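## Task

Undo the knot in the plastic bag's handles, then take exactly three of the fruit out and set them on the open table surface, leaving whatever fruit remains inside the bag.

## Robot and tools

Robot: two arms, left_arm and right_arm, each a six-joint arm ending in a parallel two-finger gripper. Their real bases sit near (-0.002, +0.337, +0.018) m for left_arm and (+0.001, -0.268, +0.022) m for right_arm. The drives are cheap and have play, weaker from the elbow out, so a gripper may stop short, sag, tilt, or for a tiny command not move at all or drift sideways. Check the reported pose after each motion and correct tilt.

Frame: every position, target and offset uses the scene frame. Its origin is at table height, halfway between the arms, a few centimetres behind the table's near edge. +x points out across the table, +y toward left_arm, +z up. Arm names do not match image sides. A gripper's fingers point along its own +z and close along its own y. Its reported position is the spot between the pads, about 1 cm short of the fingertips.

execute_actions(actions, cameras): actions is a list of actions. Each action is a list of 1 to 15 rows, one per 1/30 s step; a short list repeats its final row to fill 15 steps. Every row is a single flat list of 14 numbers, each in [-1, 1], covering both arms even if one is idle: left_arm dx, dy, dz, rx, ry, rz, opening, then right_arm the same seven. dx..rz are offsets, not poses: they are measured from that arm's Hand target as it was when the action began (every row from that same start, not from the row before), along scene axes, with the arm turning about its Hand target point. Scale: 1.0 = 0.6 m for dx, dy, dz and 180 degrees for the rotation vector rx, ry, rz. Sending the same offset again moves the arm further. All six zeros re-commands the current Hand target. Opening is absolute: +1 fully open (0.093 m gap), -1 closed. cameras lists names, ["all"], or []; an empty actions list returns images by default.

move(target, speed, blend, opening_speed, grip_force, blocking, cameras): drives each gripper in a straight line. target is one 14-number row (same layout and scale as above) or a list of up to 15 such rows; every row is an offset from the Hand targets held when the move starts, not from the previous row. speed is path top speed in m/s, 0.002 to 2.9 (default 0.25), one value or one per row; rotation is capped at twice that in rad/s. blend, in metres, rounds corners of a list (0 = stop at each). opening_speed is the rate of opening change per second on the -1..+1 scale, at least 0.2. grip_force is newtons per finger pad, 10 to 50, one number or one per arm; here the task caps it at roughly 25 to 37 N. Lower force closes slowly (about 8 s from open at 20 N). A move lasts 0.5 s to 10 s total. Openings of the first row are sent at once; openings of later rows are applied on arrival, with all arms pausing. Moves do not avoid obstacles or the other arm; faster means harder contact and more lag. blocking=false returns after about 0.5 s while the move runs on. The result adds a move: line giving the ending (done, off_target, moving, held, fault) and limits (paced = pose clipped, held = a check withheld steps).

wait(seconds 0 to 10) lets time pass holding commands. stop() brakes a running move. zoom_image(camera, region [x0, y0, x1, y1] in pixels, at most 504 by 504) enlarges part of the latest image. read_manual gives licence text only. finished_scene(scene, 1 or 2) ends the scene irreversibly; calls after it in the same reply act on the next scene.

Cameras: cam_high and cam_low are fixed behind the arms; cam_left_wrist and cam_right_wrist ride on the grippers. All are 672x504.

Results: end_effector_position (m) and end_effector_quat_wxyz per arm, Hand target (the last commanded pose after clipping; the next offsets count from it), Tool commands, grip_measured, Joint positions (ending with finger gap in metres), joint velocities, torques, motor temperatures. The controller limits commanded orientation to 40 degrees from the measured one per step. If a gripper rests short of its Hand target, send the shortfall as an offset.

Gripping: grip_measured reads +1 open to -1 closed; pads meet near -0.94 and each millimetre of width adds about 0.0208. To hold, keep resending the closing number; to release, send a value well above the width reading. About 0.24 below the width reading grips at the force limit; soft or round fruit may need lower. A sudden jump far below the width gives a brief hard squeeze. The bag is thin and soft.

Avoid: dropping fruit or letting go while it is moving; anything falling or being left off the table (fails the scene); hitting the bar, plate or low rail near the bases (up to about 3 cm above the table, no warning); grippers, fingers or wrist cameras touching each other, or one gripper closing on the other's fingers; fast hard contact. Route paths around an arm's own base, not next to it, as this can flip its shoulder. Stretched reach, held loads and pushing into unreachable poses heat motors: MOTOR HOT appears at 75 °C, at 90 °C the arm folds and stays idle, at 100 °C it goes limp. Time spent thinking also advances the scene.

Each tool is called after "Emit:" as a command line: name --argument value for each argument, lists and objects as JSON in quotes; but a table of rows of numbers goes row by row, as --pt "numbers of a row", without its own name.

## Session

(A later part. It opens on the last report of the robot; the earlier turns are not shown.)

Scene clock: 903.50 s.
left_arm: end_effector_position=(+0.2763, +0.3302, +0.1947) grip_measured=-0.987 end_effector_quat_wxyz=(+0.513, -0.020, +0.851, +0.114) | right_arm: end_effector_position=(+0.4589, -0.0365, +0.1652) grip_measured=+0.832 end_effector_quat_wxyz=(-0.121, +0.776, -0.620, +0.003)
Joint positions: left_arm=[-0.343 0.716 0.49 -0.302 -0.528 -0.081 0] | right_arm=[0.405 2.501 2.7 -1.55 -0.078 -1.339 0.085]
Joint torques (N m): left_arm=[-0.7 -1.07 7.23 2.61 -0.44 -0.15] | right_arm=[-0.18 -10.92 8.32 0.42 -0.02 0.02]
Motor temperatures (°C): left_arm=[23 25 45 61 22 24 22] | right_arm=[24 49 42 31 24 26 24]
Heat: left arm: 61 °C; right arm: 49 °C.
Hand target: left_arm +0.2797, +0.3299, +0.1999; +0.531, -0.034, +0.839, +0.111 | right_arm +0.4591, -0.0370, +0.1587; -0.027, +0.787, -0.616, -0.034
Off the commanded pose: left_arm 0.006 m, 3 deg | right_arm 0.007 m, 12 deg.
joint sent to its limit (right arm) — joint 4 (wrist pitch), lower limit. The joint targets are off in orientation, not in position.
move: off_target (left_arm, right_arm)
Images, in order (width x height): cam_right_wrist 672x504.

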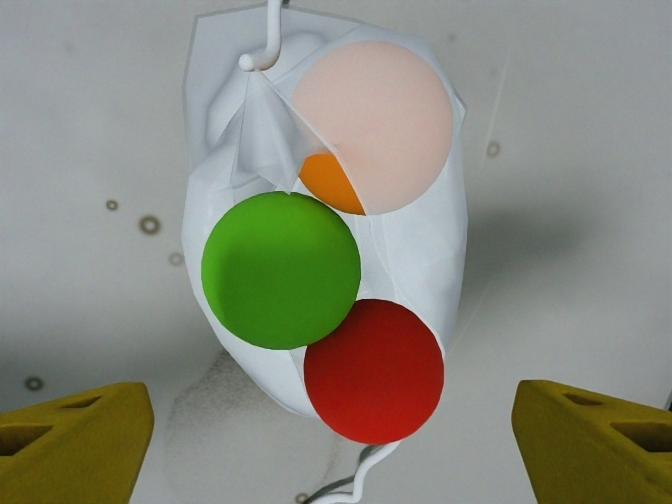

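Emit:
move --target '[0, 0, 0, 0, 0, 0, -1, 0.0, 0.0, -0.125, 0, 0, -0.0778, 0.83]' --speed 0.15 --cameras '["cam_right_wrist", "cam_low"]'

Emit:
zoom_image --camera "cam_low" --region '[270, 200, 430, 330]'

Scene clock: 915.23 s.
left_arm: end_effector_position=(+0.2763, +0.3302, +0.1947) grip_measured=-0.987 end_effector_quat_wxyz=(+0.513, -0.020, +0.851, +0.114) | right_arm: end_effector_position=(+0.4591, -0.0369, +0.0884) grip_measured=+0.832 end_effector_quat_wxyz=(-0.047, +0.708, -0.704, -0.030)
Joint positions: left_arm=[-0.343 0.716 0.49 -0.302 -0.528 -0.081 0] | right_arm=[0.405 2.665 2.716 -1.554 -0.066 -1.127 0.085]
Joint torques (N m): left_arm=[-0.72 -1.07 7.16 2.6 -0.44 -0.14] | right_arm=[-0.13 -12.23 8.31 0.22 -0.02 0.23]
Motor temperatures (°C): left_arm=[23 25 45 62 22 24 22] | right_arm=[24 50 43 30 24 26 24]
Heat: left arm: 62 °C; right arm: 50 °C.
Hand target: left_arm +0.2797, +0.3299, +0.1999; +0.531, -0.034, +0.839, +0.111 | right_arm +0.4591, -0.0369, +0.0837; -0.031, +0.706, -0.707, -0.031
Off the commanded pose: left_arm 0.006 m, 3 deg | right_arm 0.005 m, 2 deg.
joint sent to its limit (right arm) — joint 4 (wrist pitch), lower limit. The joint targets still meet the commanded pose.
move: off_target (left_arm)
Images, in order (width x height): cam_low 672x504, cam_right_wrist 672x504.

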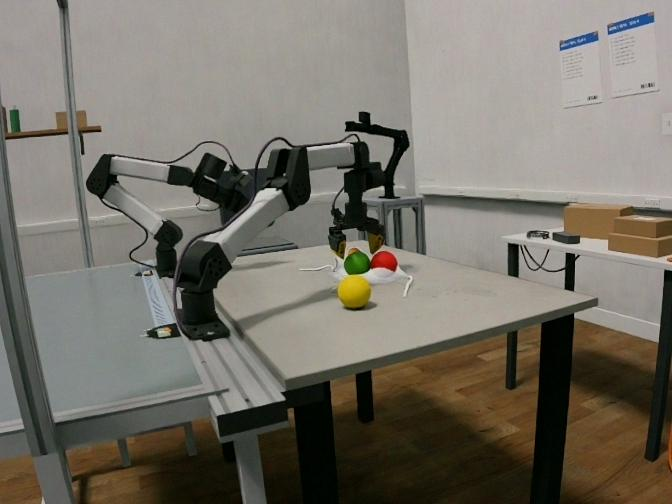

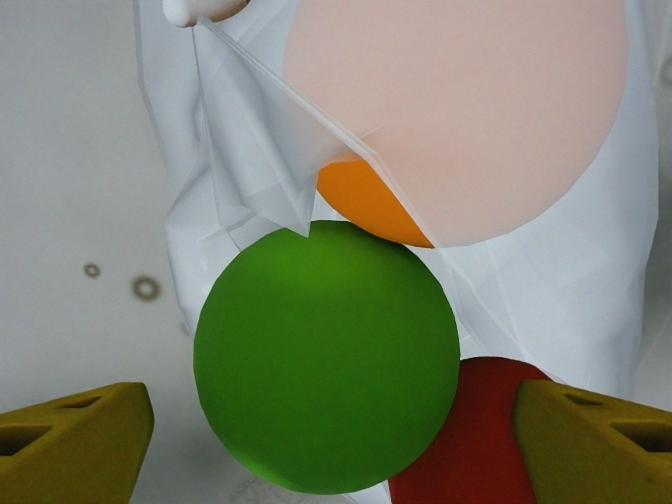

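Scaled by 3.150 from the camera's 672x504 image, which has a finer 960x720 frame.

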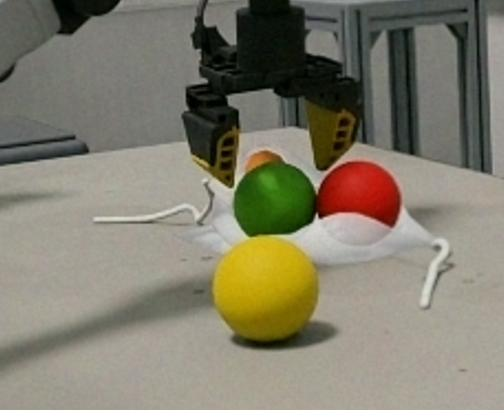

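Emit:
move --target '[0, 0, 0, 0, 0, 0, -1, 0.0, -0.002, -0.045, 0, 0, 0.0, 0.83]' --speed 0.1 --cameras '["cam_right_wrist", "cam_low"]'

Emit:
zoom_image --camera "cam_low" --region '[300, 210, 420, 310]'

Scene clock: 930.73 s.
left_arm: end_effector_position=(+0.2763, +0.3302, +0.1947) grip_measured=-0.987 end_effector_quat_wxyz=(+0.513, -0.020, +0.851, +0.114) | right_arm: end_effector_position=(+0.4572, -0.0372, +0.0610) grip_measured=+0.832 end_effector_quat_wxyz=(-0.031, +0.708, -0.705, -0.035)
Joint positions: left_arm=[-0.343 0.716 0.49 -0.302 -0.528 -0.081 0] | right_arm=[0.405 2.665 2.607 -1.479 -0.065 -1.126 0.085]
Joint torques (N m): left_arm=[-0.73 -1.05 7.16 2.6 -0.42 -0.16] | right_arm=[-0.32 -14.22 4.96 0.43 0 0.15]
Motor temperatures (°C): left_arm=[23 25 45 62 22 24 22] | right_arm=[24 54 43 29 24 26 24]
Heat: left arm: 62 °C; right arm: 54 °C.
Hand target: left_arm +0.2797, +0.3299, +0.1999; +0.531, -0.034, +0.839, +0.111 | right_arm +0.4591, -0.0381, +0.0567; -0.031, +0.706, -0.707, -0.031
Off the commanded pose: left_arm 0.006 m, 3 deg | right_arm 0.005 m, 1 deg.
move: off_target (left_arm)
Images, in order (width x height): cam_low 672x504, cam_right_wrist 672x504.

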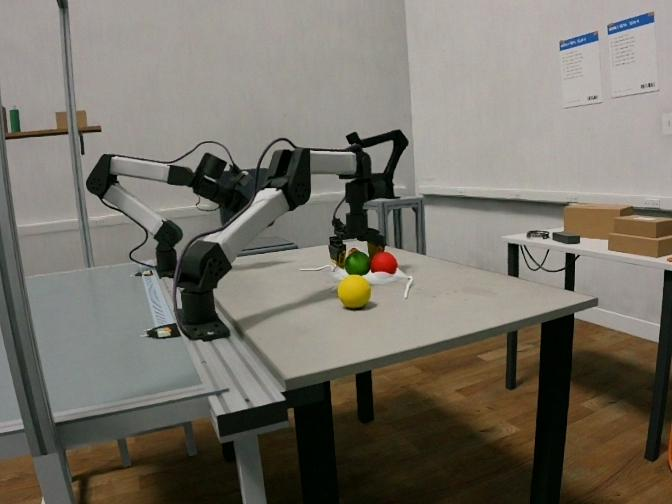

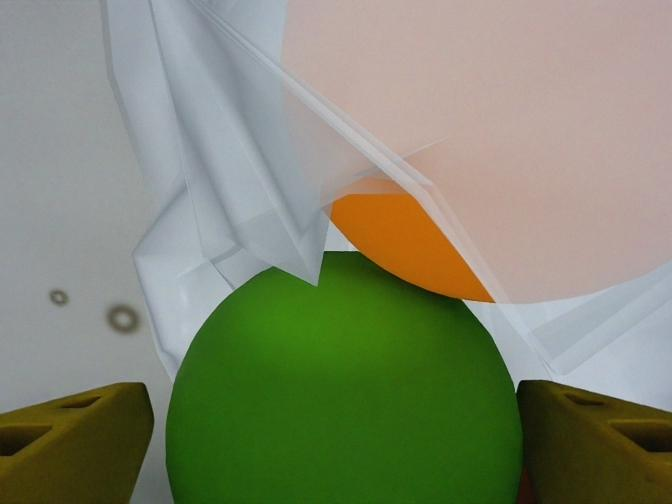

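Scaled by 4.200 from the camera's 672x504 image, which has a finer 960x720 frame.

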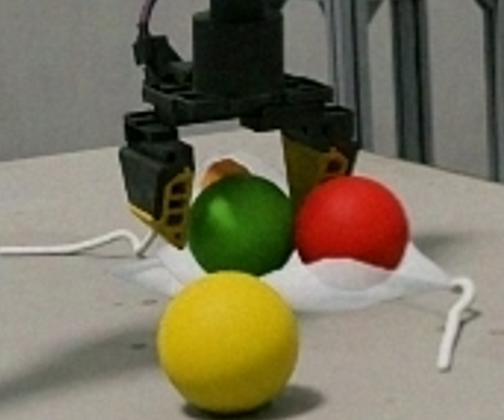

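Emit:
move --target '[0, 0, 0, 0, 0, 0, -1, 0.004, -0.002, -0.032, 0, 0, 0.0, 0.83]' --speed 0.08 --cameras '["cam_right_wrist", "cam_low"]'

Emit:
zoom_image --camera "cam_low" --region '[300, 210, 420, 310]'

Scene clock: 934.73 s.
left_arm: end_effector_position=(+0.2763, +0.3302, +0.1947) grip_measured=-0.987 end_effector_quat_wxyz=(+0.513, -0.020, +0.851, +0.114) | right_arm: end_effector_position=(+0.4585, -0.0360, +0.0380) grip_measured=+0.832 end_effector_quat_wxyz=(-0.028, +0.708, -0.705, -0.036)
Joint positions: left_arm=[-0.343 0.716 0.49 -0.302 -0.528 -0.081 0] | right_arm=[0.405 2.665 2.515 -1.393 -0.065 -1.126 0.085]
Joint torques (N m): left_arm=[-0.66 -1.07 7.2 2.62 -0.45 -0.15] | right_arm=[-0.81 -15.06 4.94 0.41 0 0.1]
Motor temperatures (°C): left_arm=[23 25 45 62 22 24 22] | right_arm=[24 56 42 29 24 26 24]
Heat: left arm: 62 °C; right arm: 56 °C.
Hand target: left_arm +0.2797, +0.3299, +0.1999; +0.531, -0.034, +0.839, +0.111 | right_arm +0.4615, -0.0393, +0.0375; -0.031, +0.706, -0.707, -0.031
Off the commanded pose: left_arm 0.006 m, 3 deg | right_arm 0.004 m, 1 deg.
move: off_target (left_arm)
Images, in order (width x height): cam_low 672x504, cam_right_wrist 672x504.

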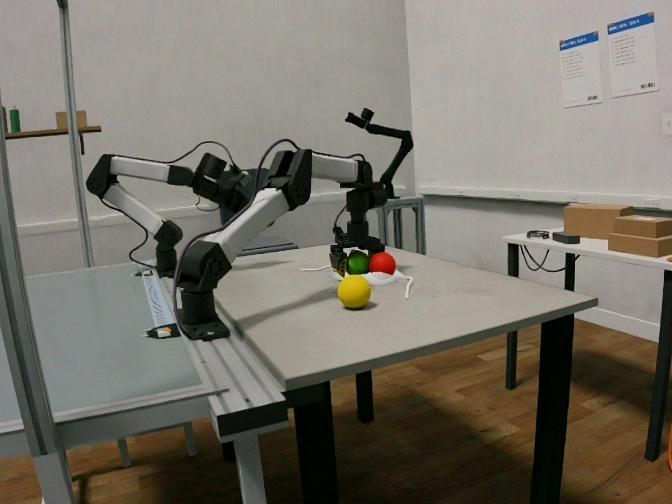

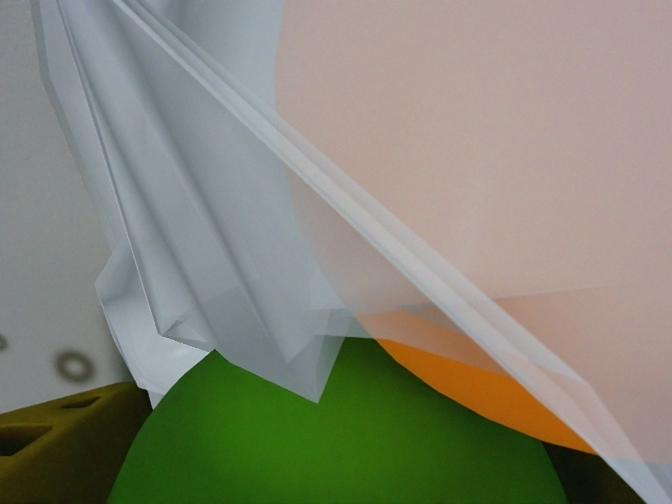

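Scaled by 4.200 from the camera's 672x504 image, which has a finer 960x720 frame.

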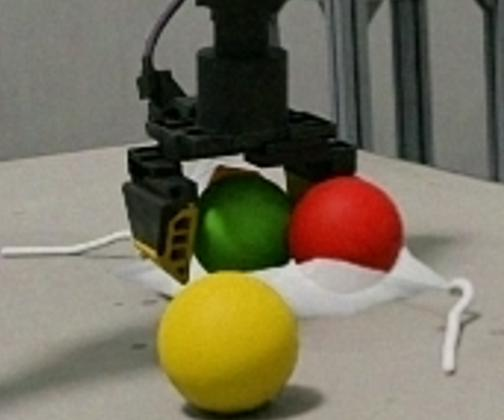

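Emit:
move --pt "0 0 0 0 0 0 -1 0.0 0.0 0.014 0 0 0.0 0.83" --pt "0 0 0 0 0 0 -1 0.0 0.0 0.014 0 0 0.0 0.35" --speed 0.06 --opening_speed 0.5 --cameras '["cam_right_wrist", "cam_low"]'

Emit:
zoom_image --camera "cam_low" --region '[300, 210, 420, 310]'

Scene clock: 946.47 s.
left_arm: end_effector_position=(+0.2763, +0.3302, +0.1947) grip_measured=-0.987 end_effector_quat_wxyz=(+0.513, -0.020, +0.851, +0.114) | right_arm: end_effector_position=(+0.4578, -0.0364, +0.0380) grip_measured=+0.359 end_effector_quat_wxyz=(-0.027, +0.708, -0.705, -0.037)
Joint positions: left_arm=[-0.343 0.716 0.49 -0.302 -0.528 -0.081 0] | right_arm=[0.405 2.665 2.515 -1.396 -0.065 -1.126 0.062]
Joint torques (N m): left_arm=[-0.7 -1.03 7.09 2.61 -0.44 -0.16] | right_arm=[-0.95 -14.68 8.29 0.11 0.02 0.11]
Motor temperatures (°C): left_arm=[23 25 45 62 22 24 22] | right_arm=[24 60 41 29 24 26 24]
Heat: left arm: 62 °C; right arm: 60 °C.
Hand target: left_arm +0.2797, +0.3299, +0.1999; +0.531, -0.034, +0.839, +0.111 | right_arm +0.4615, -0.0393, +0.0459; -0.031, +0.706, -0.707, -0.031
Off the commanded pose: left_arm 0.006 m, 3 deg | right_arm 0.009 m, 1 deg.
move: off_target (left_arm)
Images, in order (width x height): cam_low 672x504, cam_right_wrist 672x504.

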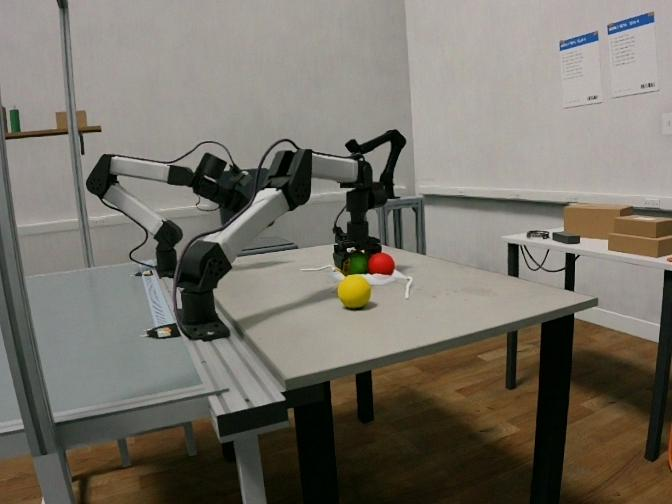

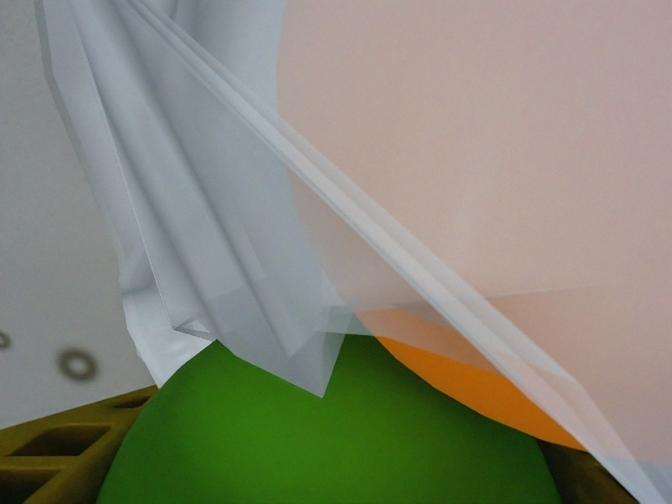

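Scaled by 4.200 from the camera's 672x504 image, which has a finer 960x720 frame.

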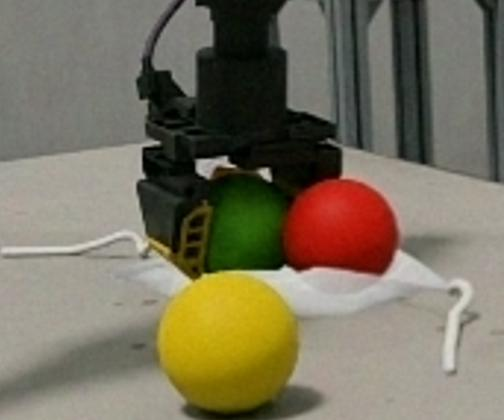

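Emit:
move --target '[0, 0, 0, 0, 0, 0, -1, 0.0, 0.0, 0.1, 0, 0, 0.0, 0.3]' --speed 0.08 --cameras '["cam_right_wrist", "cam_low"]'

Emit:
zoom_image --camera "cam_low" --region '[300, 210, 420, 310]'

Scene clock: 951.63 s.
left_arm: end_effector_position=(+0.2763, +0.3302, +0.1947) grip_measured=-0.987 end_effector_quat_wxyz=(+0.513, -0.020, +0.851, +0.114) | right_arm: end_effector_position=(+0.4609, -0.0362, +0.0907) grip_measured=+0.321 end_effector_quat_wxyz=(-0.052, +0.708, -0.704, -0.028)
Joint positions: left_arm=[-0.343 0.716 0.49 -0.302 -0.528 -0.081 0] | right_arm=[0.405 2.666 2.727 -1.554 -0.065 -1.126 0.061]
Joint torques (N m): left_arm=[-0.8 -1.03 7.2 2.63 -0.43 -0.13] | right_arm=[-0.65 -16.27 6.91 0.21 -0.02 0.21]
Motor temperatures (°C): left_arm=[23 25 45 62 22 24 22] | right_arm=[24 61 41 28 24 26 24]
Heat: left arm: 62 °C; right arm: 61 °C.
Hand target: left_arm +0.2797, +0.3299, +0.1999; +0.531, -0.034, +0.839, +0.111 | right_arm +0.4615, -0.0393, +0.1059; -0.031, +0.706, -0.707, -0.031
Off the commanded pose: left_arm 0.006 m, 3 deg | right_arm 0.016 m, 3 deg.
joint sent to its limit (right arm) — joint 4 (wrist pitch), lower limit. The joint targets are off in orientation, not in position.
move: off_target (left_arm, right_arm)
Images, in order (width x height): cam_low 672x504, cam_right_wrist 672x504.

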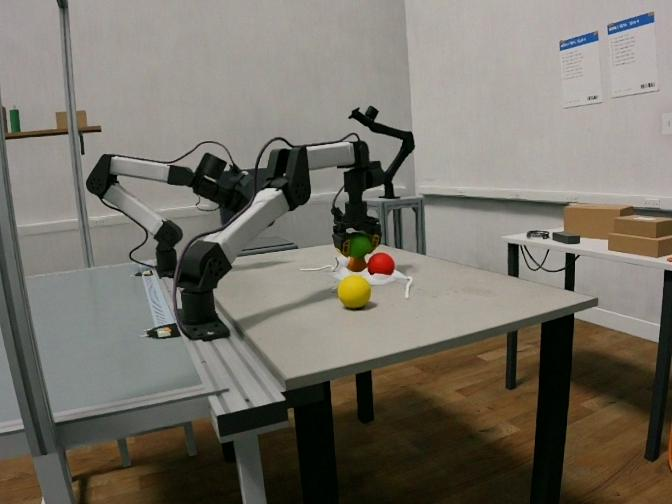

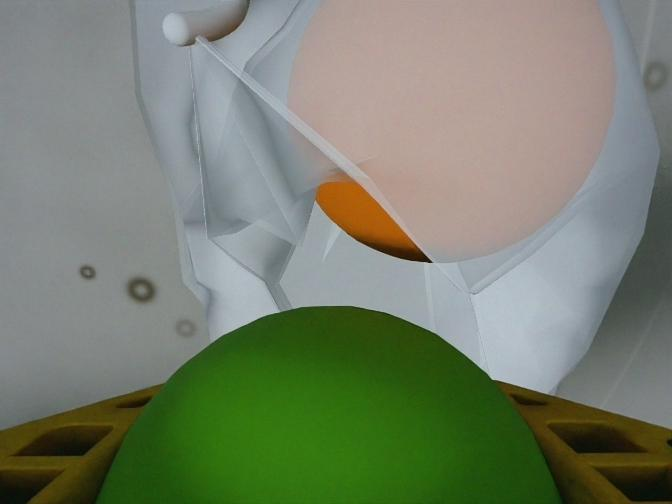

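Scaled by 4.200 from the camera's 672x504 image, which has a finer 960x720 frame.

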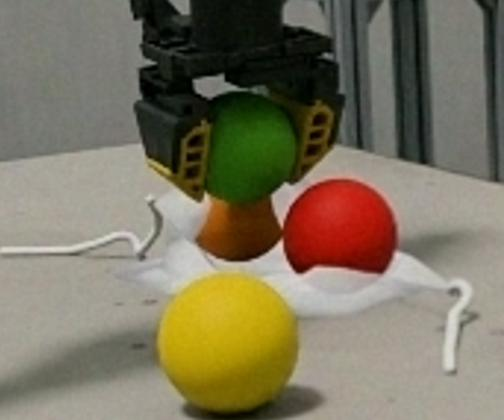

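Emit:
move --pt "0 0 0 0 0 0 -1 -0.033 -0.017 0.06 0 0 0.0 0.3" --pt "0 0 0 0 0 0 -1 -0.236 -0.1345 0.05 0 0 0 0.3" --pt "0 0 0 0 0 0 -1 -0.236 -0.1345 -0.065 0 0 0 0.3" --speed 0.15 --blend '[0.03, 0.03, 0]' --cameras '["cam_low", "cam_right_wrist"]'

Emit:
zoom_image --camera "cam_low" --region '[270, 210, 420, 320]'

Scene clock: 962.43 s.
left_arm: end_effector_position=(+0.2764, +0.3302, +0.1948) grip_measured=-0.987 end_effector_quat_wxyz=(+0.513, -0.021, +0.851, +0.114) | right_arm: end_effector_position=(+0.3180, -0.1170, +0.0688) grip_measured=+0.321 end_effector_quat_wxyz=(-0.027, +0.705, -0.708, -0.036)
Joint positions: left_arm=[-0.343 0.716 0.49 -0.302 -0.528 -0.081 0] | right_arm=[0.373 1.894 1.35 -1.003 -0.064 -1.15 0.061]
Joint torques (N m): left_arm=[-0.72 -1.06 7.23 2.62 -0.44 -0.13] | right_arm=[-0.87 -9.43 4.96 0.41 -0.05 0.02]
Motor temperatures (°C): left_arm=[23 25 45 62 22 24 22] | right_arm=[24 67 41 28 24 26 24]
Heat: left arm: 62 °C; right arm: 67 °C.
Hand target: left_arm +0.2798, +0.3299, +0.1999; +0.531, -0.034, +0.839, +0.111 | right_arm +0.3199, -0.1200, +0.0669; -0.031, +0.706, -0.707, -0.031
Off the commanded pose: left_arm 0.006 m, 3 deg | right_arm 0.004 m, 1 deg.
move: off_target (left_arm); blend cut to 0.0212 m at target 1
Images, in order (width x height): cam_low 672x504, cam_right_wrist 672x504.

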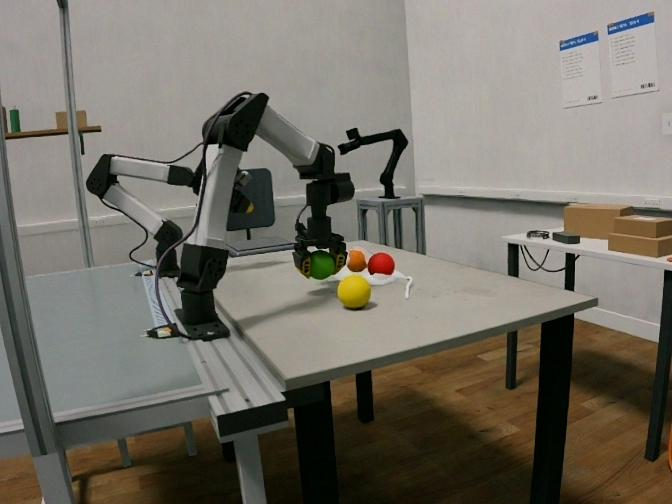

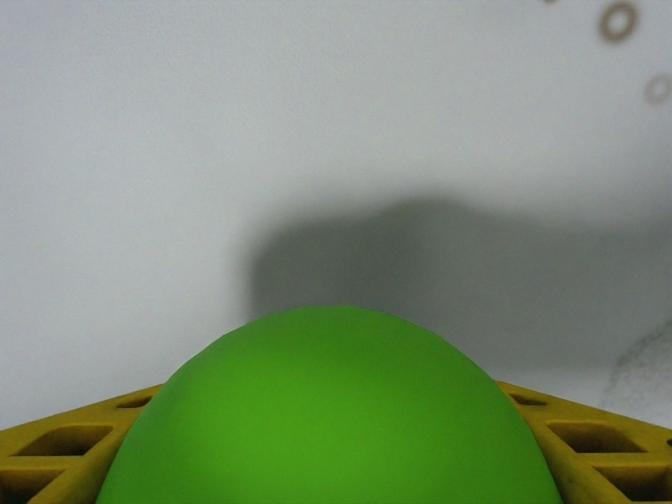

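Scaled by 3.360 from the camera's 672x504 image, which has a finer 960x720 frame.

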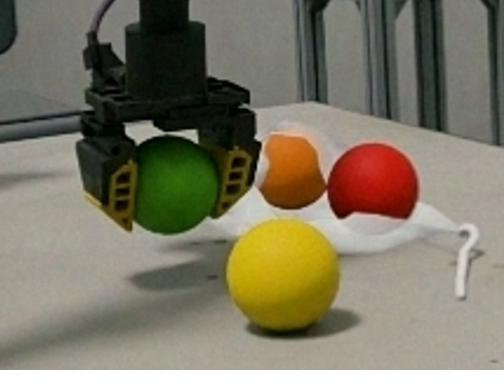

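Emit:
move --target '[0, 0, 0, 0, 0, 0, -1, 0, 0, -0.04, 0, 0, 0.0, 0.3]' --speed 0.06 --cameras '["cam_low"]'

Emit:
zoom_image --camera "cam_low" --region '[270, 230, 370, 310]'

Scene clock: 967.17 s.
left_arm: end_effector_position=(+0.2764, +0.3302, +0.1948) grip_measured=-0.987 end_effector_quat_wxyz=(+0.513, -0.021, +0.851, +0.114) | right_arm: end_effector_position=(+0.3189, -0.1162, +0.0516) grip_measured=+0.321 end_effector_quat_wxyz=(-0.036, +0.706, -0.707, -0.032)
Joint positions: left_arm=[-0.343 0.716 0.49 -0.302 -0.528 -0.081 0] | right_arm=[0.373 1.903 1.29 -0.914 -0.064 -1.152 0.061]
Joint torques (N m): left_arm=[-0.68 -1.05 7.2 2.63 -0.43 -0.16] | right_arm=[-1.07 -7.56 5.01 0.46 -0.03 0.05]
Motor temperatures (°C): left_arm=[23 25 45 62 22 24 22] | right_arm=[24 66 40 28 24 26 25]
Heat: left arm: 62 °C; right arm: 66 °C.
Hand target: left_arm +0.2798, +0.3299, +0.1999; +0.531, -0.034, +0.839, +0.111 | right_arm +0.3199, -0.1200, +0.0430; -0.031, +0.706, -0.707, -0.031
Off the commanded pose: left_arm 0.006 m, 3 deg | right_arm 0.009 m, 1 deg.
move: off_target (left_arm)
Images, in order (width x height): cam_low 672x504.

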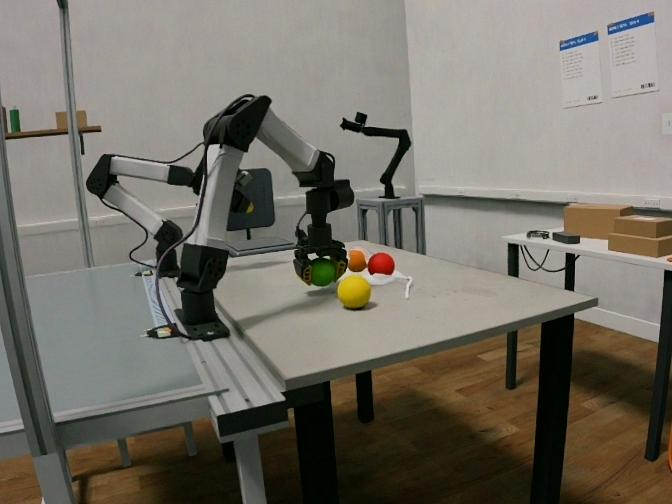

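Scaled by 5.040 from the camera's 672x504 image, which has a finer 960x720 frame.

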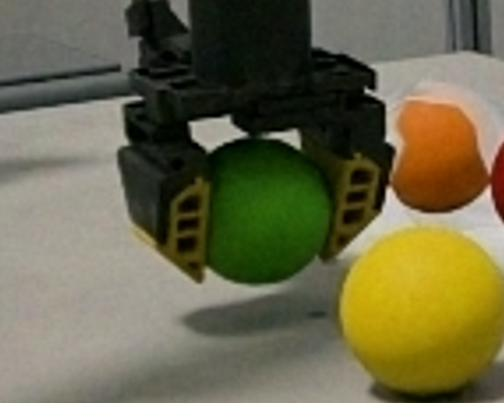

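Emit:
move --target '[0, 0, 0, 0, 0, 0, -1, 0, 0, -0.016, 0, 0, 0.0, 0.3]' --speed 0.04 --cameras '["cam_low"]'

Emit:
zoom_image --camera "cam_low" --region '[270, 230, 370, 310]'

Scene clock: 970.93 s.
left_arm: end_effector_position=(+0.2764, +0.3302, +0.1948) grip_measured=-0.987 end_effector_quat_wxyz=(+0.513, -0.021, +0.851, +0.114) | right_arm: end_effector_position=(+0.3192, -0.1159, +0.0421) grip_measured=+0.321 end_effector_quat_wxyz=(-0.037, +0.706, -0.707, -0.032)
Joint positions: left_arm=[-0.343 0.716 0.49 -0.302 -0.528 -0.081 0] | right_arm=[0.373 1.918 1.269 -0.878 -0.064 -1.152 0.061]
Joint torques (N m): left_arm=[-0.72 -1.02 7.13 2.62 -0.44 -0.14] | right_arm=[-1.11 -7.6 4.83 0.45 -0.05 0.03]
Motor temperatures (°C): left_arm=[23 25 45 62 22 24 22] | right_arm=[24 64 40 28 24 26 25]
Heat: left arm: 62 °C; right arm: 64 °C.
Hand target: left_arm +0.2798, +0.3299, +0.1999; +0.531, -0.034, +0.839, +0.111 | right_arm +0.3199, -0.1200, +0.0333; -0.031, +0.706, -0.707, -0.031
Off the commanded pose: left_arm 0.006 m, 3 deg | right_arm 0.010 m, 1 deg.
move: off_target (left_arm)
Images, in order (width x height): cam_low 672x504.

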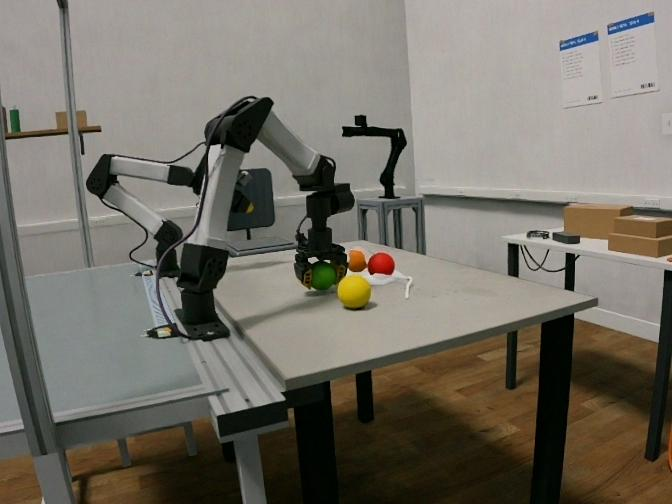

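Scaled by 5.040 from the camera's 672x504 image, which has a finer 960x720 frame.

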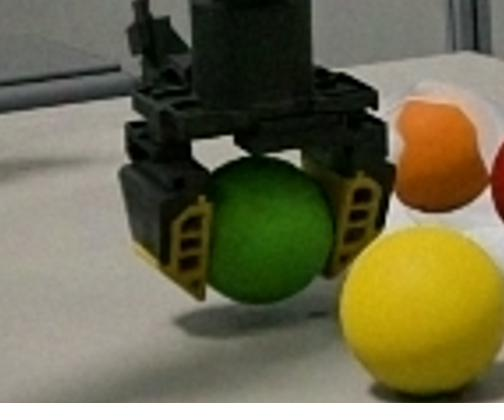

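Emit:
move --target '[0, 0, 0, 0, 0, 0, -1, 0, 0, -0.009, 0, 0, 0.0, 0.3]' --speed 0.03 --cameras '["cam_low"]'

Emit:
zoom_image --camera "cam_low" --region '[270, 230, 370, 310]'

Scene clock: 975.10 s.
left_arm: end_effector_position=(+0.2764, +0.3302, +0.1948) grip_measured=-0.987 end_effector_quat_wxyz=(+0.513, -0.021, +0.851, +0.114) | right_arm: end_effector_position=(+0.3193, -0.1157, +0.0369) grip_measured=+0.321 end_effector_quat_wxyz=(-0.037, +0.706, -0.707, -0.032)
Joint positions: left_arm=[-0.343 0.716 0.49 -0.302 -0.528 -0.081 0] | right_arm=[0.373 1.926 1.258 -0.858 -0.064 -1.152 0.061]
Joint torques (N m): left_arm=[-0.77 -1.03 7.16 2.63 -0.44 -0.13] | right_arm=[-1.2 -7.64 4.92 0.47 -0.03 0.02]
Motor temperatures (°C): left_arm=[23 25 45 62 22 24 22] | right_arm=[24 62 40 28 24 26 25]
Heat: left arm: 62 °C; right arm: 62 °C.
Hand target: left_arm +0.2798, +0.3299, +0.1999; +0.531, -0.034, +0.839, +0.111 | right_arm +0.3199, -0.1200, +0.0280; -0.031, +0.706, -0.707, -0.031
Off the commanded pose: left_arm 0.006 m, 3 deg | right_arm 0.010 m, 1 deg.
move: off_target (left_arm)
Images, in order (width x height): cam_low 672x504.

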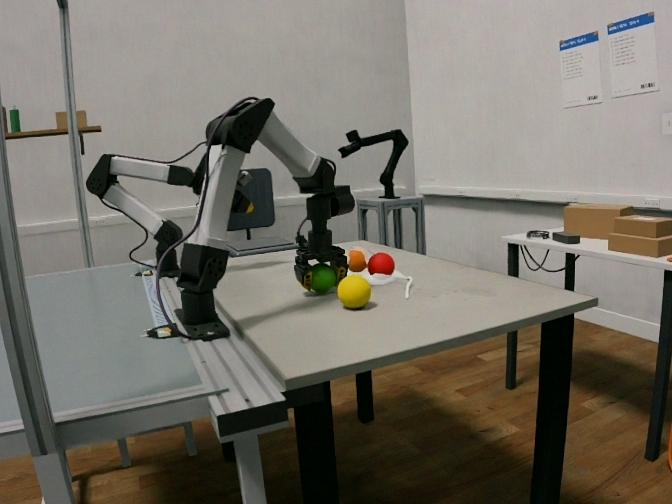

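Scaled by 5.040 from the camera's 672x504 image, which has a finer 960x720 frame.

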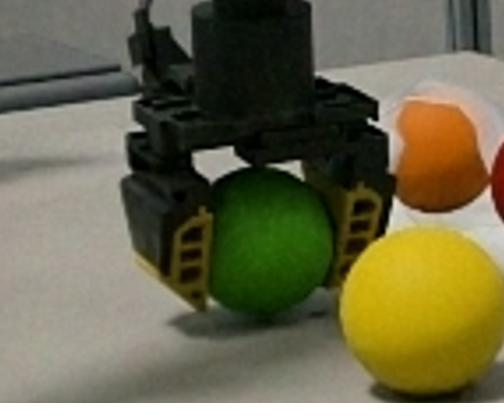

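Emit:
move --target '[0, 0, 0, 0, 0, 0, -1, 0, 0, -0.007, 0, 0, 0.0, 0.3]' --speed 0.03 --cameras '["cam_low"]'

Emit:
zoom_image --camera "cam_low" --region '[270, 230, 370, 310]'

Scene clock: 978.47 s.
left_arm: end_effector_position=(+0.2764, +0.3302, +0.1948) grip_measured=-0.987 end_effector_quat_wxyz=(+0.513, -0.021, +0.851, +0.114) | right_arm: end_effector_position=(+0.3200, -0.1153, +0.0341) grip_measured=+0.321 end_effector_quat_wxyz=(-0.039, +0.706, -0.706, -0.031)
Joint positions: left_arm=[-0.343 0.716 0.49 -0.302 -0.528 -0.081 0] | right_arm=[0.373 1.93 1.252 -0.844 -0.064 -1.153 0.061]
Joint torques (N m): left_arm=[-0.7 -0.99 7.13 2.61 -0.42 -0.14] | right_arm=[-1.21 -7.3 4.67 0.47 -0.03 0.04]
Motor temperatures (°C): left_arm=[23 25 45 62 22 24 22] | right_arm=[24 61 39 28 24 26 25]
Heat: left arm: 62 °C; right arm: 61 °C.
Hand target: left_arm +0.2798, +0.3299, +0.1999; +0.531, -0.034, +0.839, +0.111 | right_arm +0.3199, -0.1200, +0.0238; -0.031, +0.706, -0.707, -0.031
Off the commanded pose: left_arm 0.006 m, 3 deg | right_arm 0.011 m, 1 deg.
move: off_target (left_arm, right_arm)
Images, in order (width x height): cam_low 672x504.

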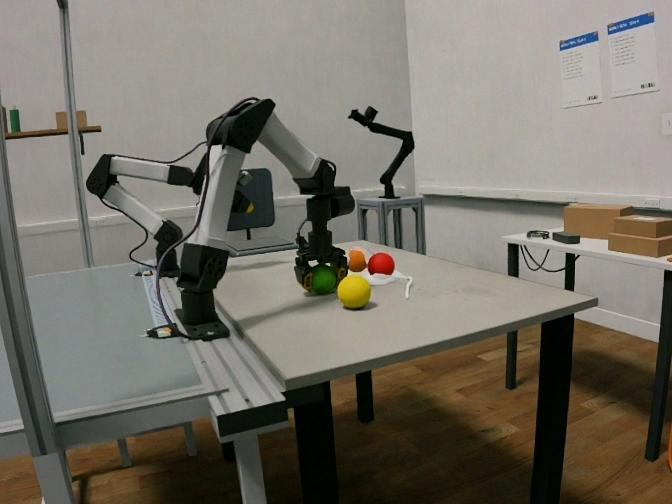

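Scaled by 5.040 from the camera's 672x504 image, which has a finer 960x720 frame.

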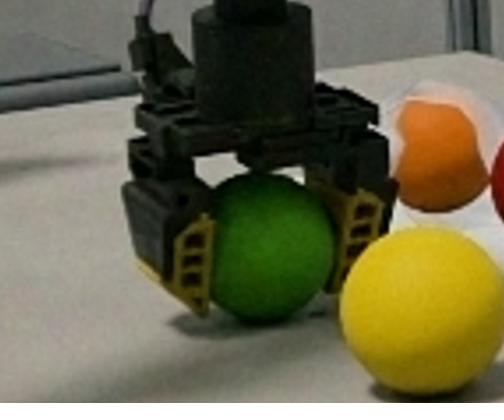

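Emit:
move --pt "0 0 0 0 0 0 -1 0 0 0.005 0 0 0 0.3" --pt "0 0 0 0 0 0 -1 0 0 0.005 0 0 0 0.9" --speed 0.03 --opening_speed 0.3 --cameras '["cam_low", "cam_right_wrist"]'

Emit:
zoom_image --camera "cam_low" --region '[270, 230, 370, 310]'

Scene clock: 984.53 s.
left_arm: end_effector_position=(+0.2764, +0.3302, +0.1948) grip_measured=-0.987 end_effector_quat_wxyz=(+0.513, -0.021, +0.851, +0.114) | right_arm: end_effector_position=(+0.3200, -0.1153, +0.0341) grip_measured=+0.897 end_effector_quat_wxyz=(-0.039, +0.706, -0.706, -0.031)
Joint positions: left_arm=[-0.343 0.716 0.49 -0.302 -0.528 -0.081 0] | right_arm=[0.373 1.93 1.252 -0.844 -0.064 -1.153 0.088]
Joint torques (N m): left_arm=[-0.75 -1.03 7.15 2.61 -0.44 -0.15] | right_arm=[-1.18 -7.58 5.24 0.39 -0.01 0.04]
Motor temperatures (°C): left_arm=[23 25 45 63 22 24 22] | right_arm=[24 59 39 28 24 26 25]
Heat: left arm: 63 °C; right arm: 59 °C.
Hand target: left_arm +0.2798, +0.3299, +0.1999; +0.531, -0.034, +0.839, +0.111 | right_arm +0.3199, -0.1200, +0.0268; -0.031, +0.706, -0.707, -0.031
Off the commanded pose: left_arm 0.006 m, 3 deg | right_arm 0.009 m, 1 deg.
move: off_target (left_arm)
Images, in order (width x height): cam_low 672x504, cam_right_wrist 672x504.

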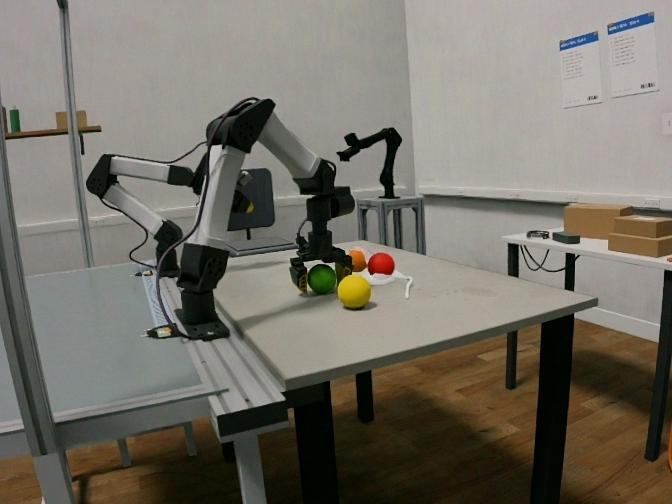

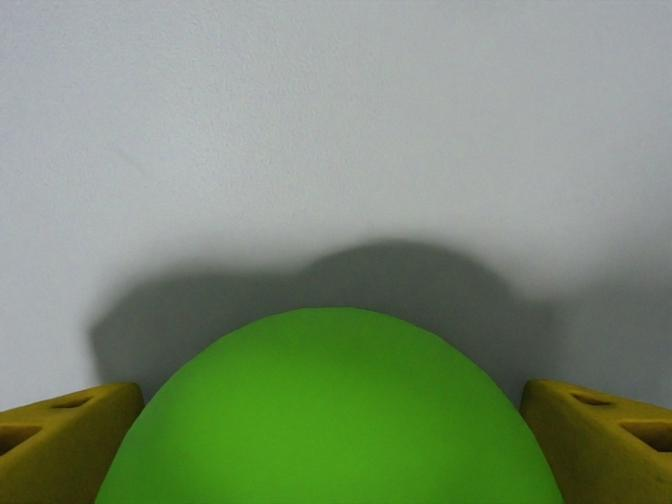

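Scaled by 5.040 from the camera's 672x504 image, which has a finer 960x720 frame.

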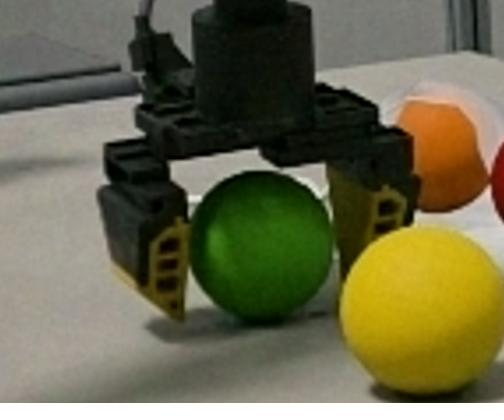

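Emit:
move --pt "0 0 0 0 0 0 -1 0 0 0.18 0 0 0 0.9" --pt "0 0 0 0 0 0 -1 0.25 0.022 0.205 0.1208 -0.0848 -0.3819 1" --speed '[0.12, 0.3]' --cameras '["cam_right_wrist", "cam_low", "cam_high"]'

Emit:
zoom_image --camera "cam_low" --region '[270, 210, 420, 320]'

Emit:
zoom_image --camera "cam_right_wrist" --region '[150, 0, 560, 380]'

Scene clock: 1013.07 s.
left_arm: end_effector_position=(+0.2764, +0.3302, +0.1948) grip_measured=-0.987 end_effector_quat_wxyz=(+0.513, -0.021, +0.851, +0.114) | right_arm: end_effector_position=(+0.4561, -0.1126, +0.1453) grip_measured=+1.000 end_effector_quat_wxyz=(+0.235, -0.172, +0.955, +0.044)
Joint positions: left_arm=[-0.343 0.716 0.49 -0.302 -0.528 -0.081 0] | right_arm=[0.294 1.943 1.62 -0.763 0.007 -0.027 0.093]
Joint torques (N m): left_arm=[-0.68 -0.96 7.17 2.62 -0.43 -0.15] | right_arm=[0.02 -8.5 9.8 1.4 0.1 0.26]
Motor temperatures (°C): left_arm=[23 25 45 63 22 24 22] | right_arm=[24 54 39 28 24 26 24]
Heat: left arm: 63 °C; right arm: 54 °C.
Hand target: left_arm +0.2798, +0.3299, +0.1999; +0.531, -0.034, +0.839, +0.111 | right_arm +0.4699, -0.1068, +0.1497; +0.254, -0.168, +0.951, +0.045
Off the commanded pose: left_arm 0.006 m, 3 deg | right_arm 0.016 m, 2 deg.
move: off_target (left_arm, right_arm); target 2's new opening was sent with right_arm's hand 0.016 m and 2 deg from that target
Images, in order (width x height): cam_high 672x504, cam_low 672x504, cam_right_wrist 672x504.

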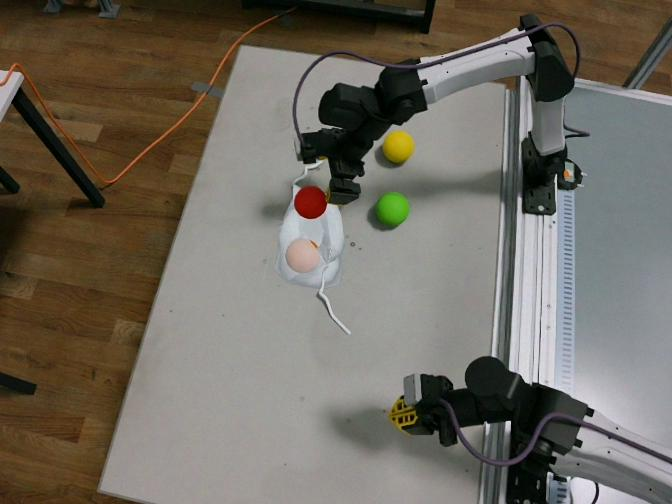

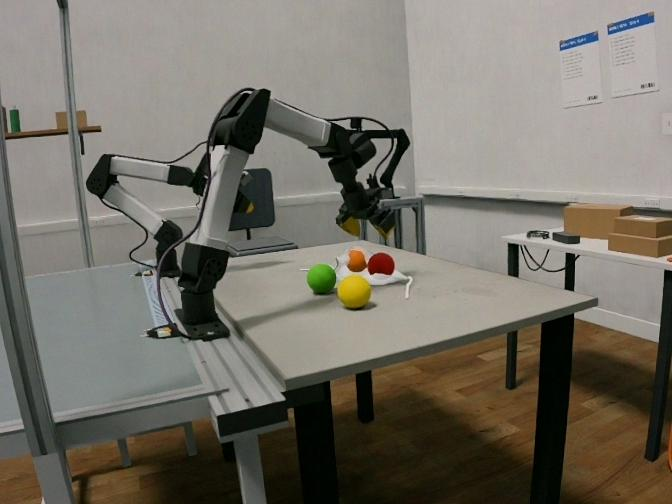

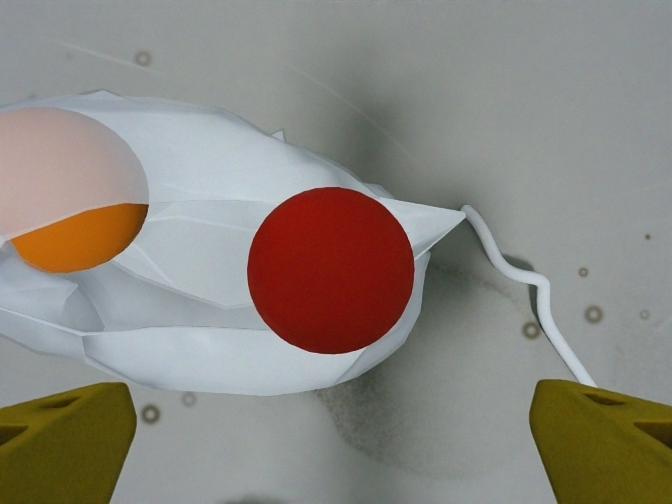

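Scaled by 3.360 from the camera's 672x504 image, which has a finer 960x720 frame.

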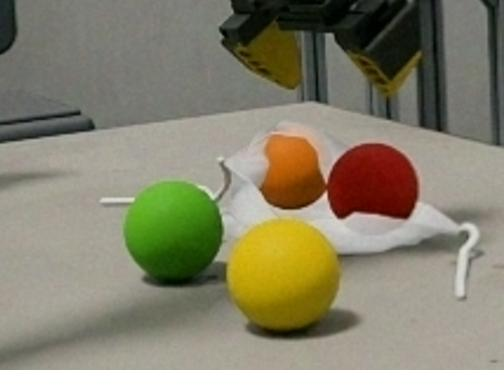

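Scaled by 1.229 from the camera's 672x504 image, which has a finer 960x720 frame.

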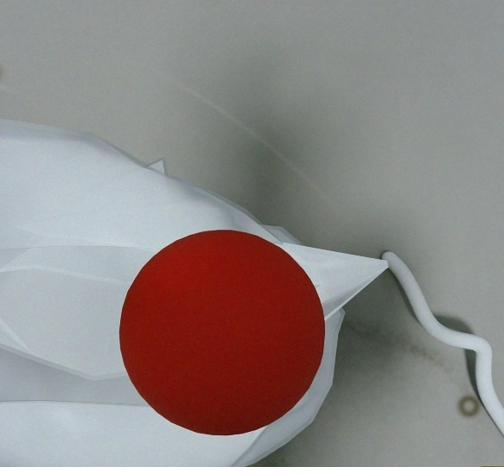

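Emit:
execute_actions --actions '[]'

Scene clock: 1027.93 s.
left_arm: end_effector_position=(+0.2764, +0.3302, +0.1948) grip_measured=-0.987 end_effector_quat_wxyz=(+0.513, -0.021, +0.851, +0.114) | right_arm: end_effector_position=(+0.4561, -0.1126, +0.1453) grip_measured=+1.000 end_effector_quat_wxyz=(+0.235, -0.172, +0.955, +0.044)
Joint positions: left_arm=[-0.343 0.716 0.49 -0.302 -0.528 -0.081 0] | right_arm=[0.294 1.943 1.62 -0.763 0.007 -0.027 0.093]
Joint velocities: within noise
Joint torques (N m): left_arm=[-0.75 -1.05 7.1 2.61 -0.44 -0.14] | right_arm=[0.09 -8.44 9.94 1.36 0.08 0.25]
Motor temperatures (°C): left_arm=[23 24 45 63 22 24 22] | right_arm=[24 55 40 29 24 26 24]
Heat: left arm: 63 °C; right arm: 55 °C.
Hand target: left_arm +0.2798, +0.3299, +0.1999; +0.531, -0.034, +0.839, +0.111 | right_arm +0.4699, -0.1068, +0.1497; +0.254, -0.168, +0.951, +0.045
Tool commands: left_gripper/opening=-1.0 right_gripper/opening=+1.0
Off the commanded pose: left_arm 0.006 m, 3 deg | right_arm 0.016 m, 2 deg.

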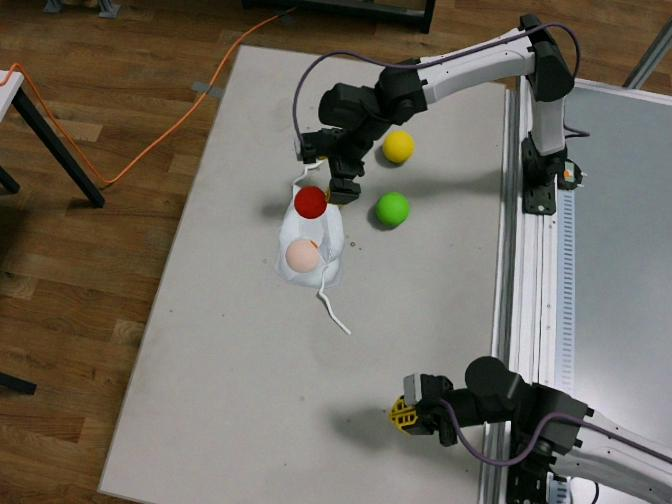

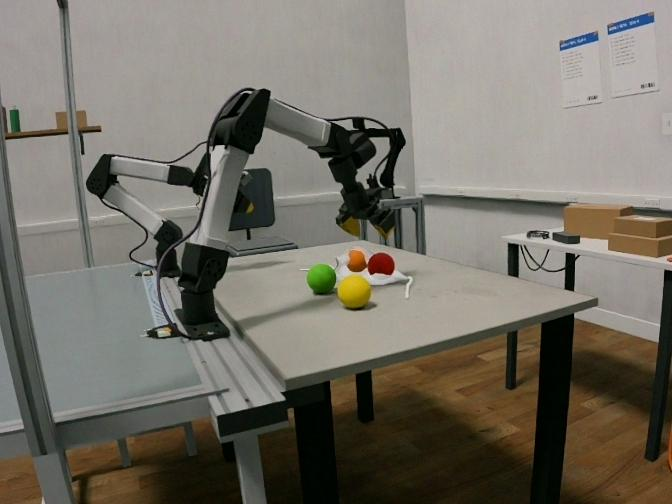

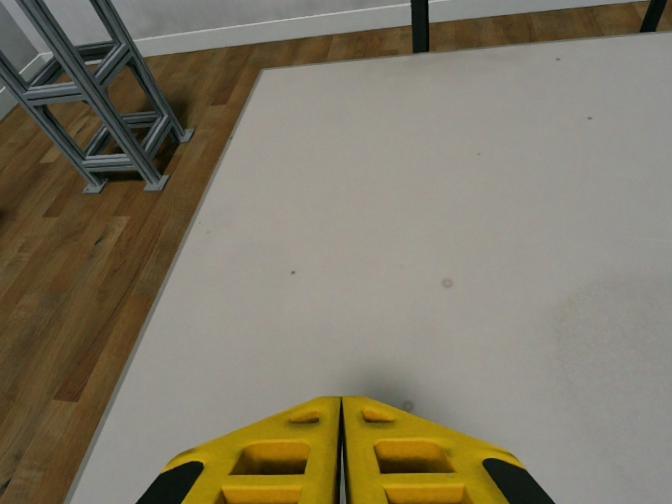

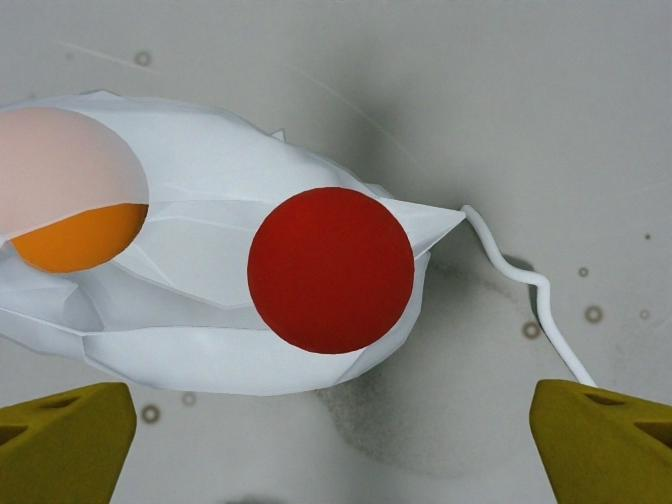

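Emit:
zoom_image --camera "cam_low" --region '[280, 220, 440, 320]'

Emit:
zoom_image --camera "cam_right_wrist" --region '[220, 160, 500, 380]'

Emit:
zoom_image --camera "cam_high" --region '[250, 140, 370, 300]'

Scaled by 3.150 from the camera's 672x504 image, which has a finer 960x720 frame.

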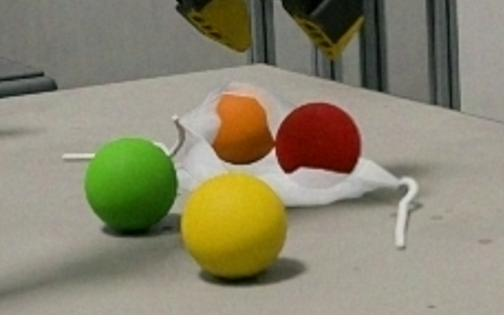

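Scaled by 1.800 from the camera's 672x504 image, which has a finer 960x720 frame.

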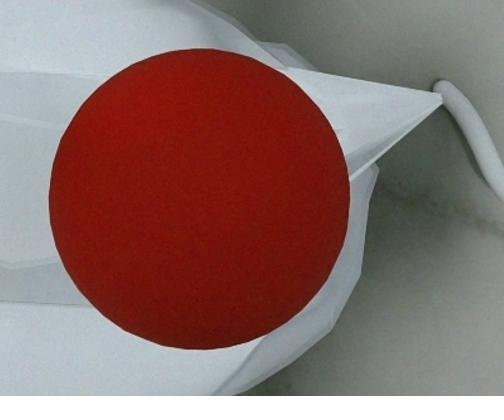

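Scaled by 3.150 from the camera's 672x504 image, which has a finer 960x720 frame.

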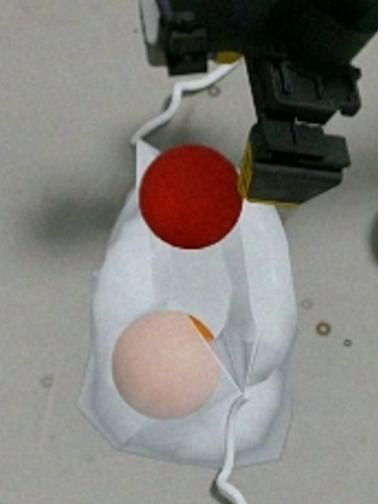

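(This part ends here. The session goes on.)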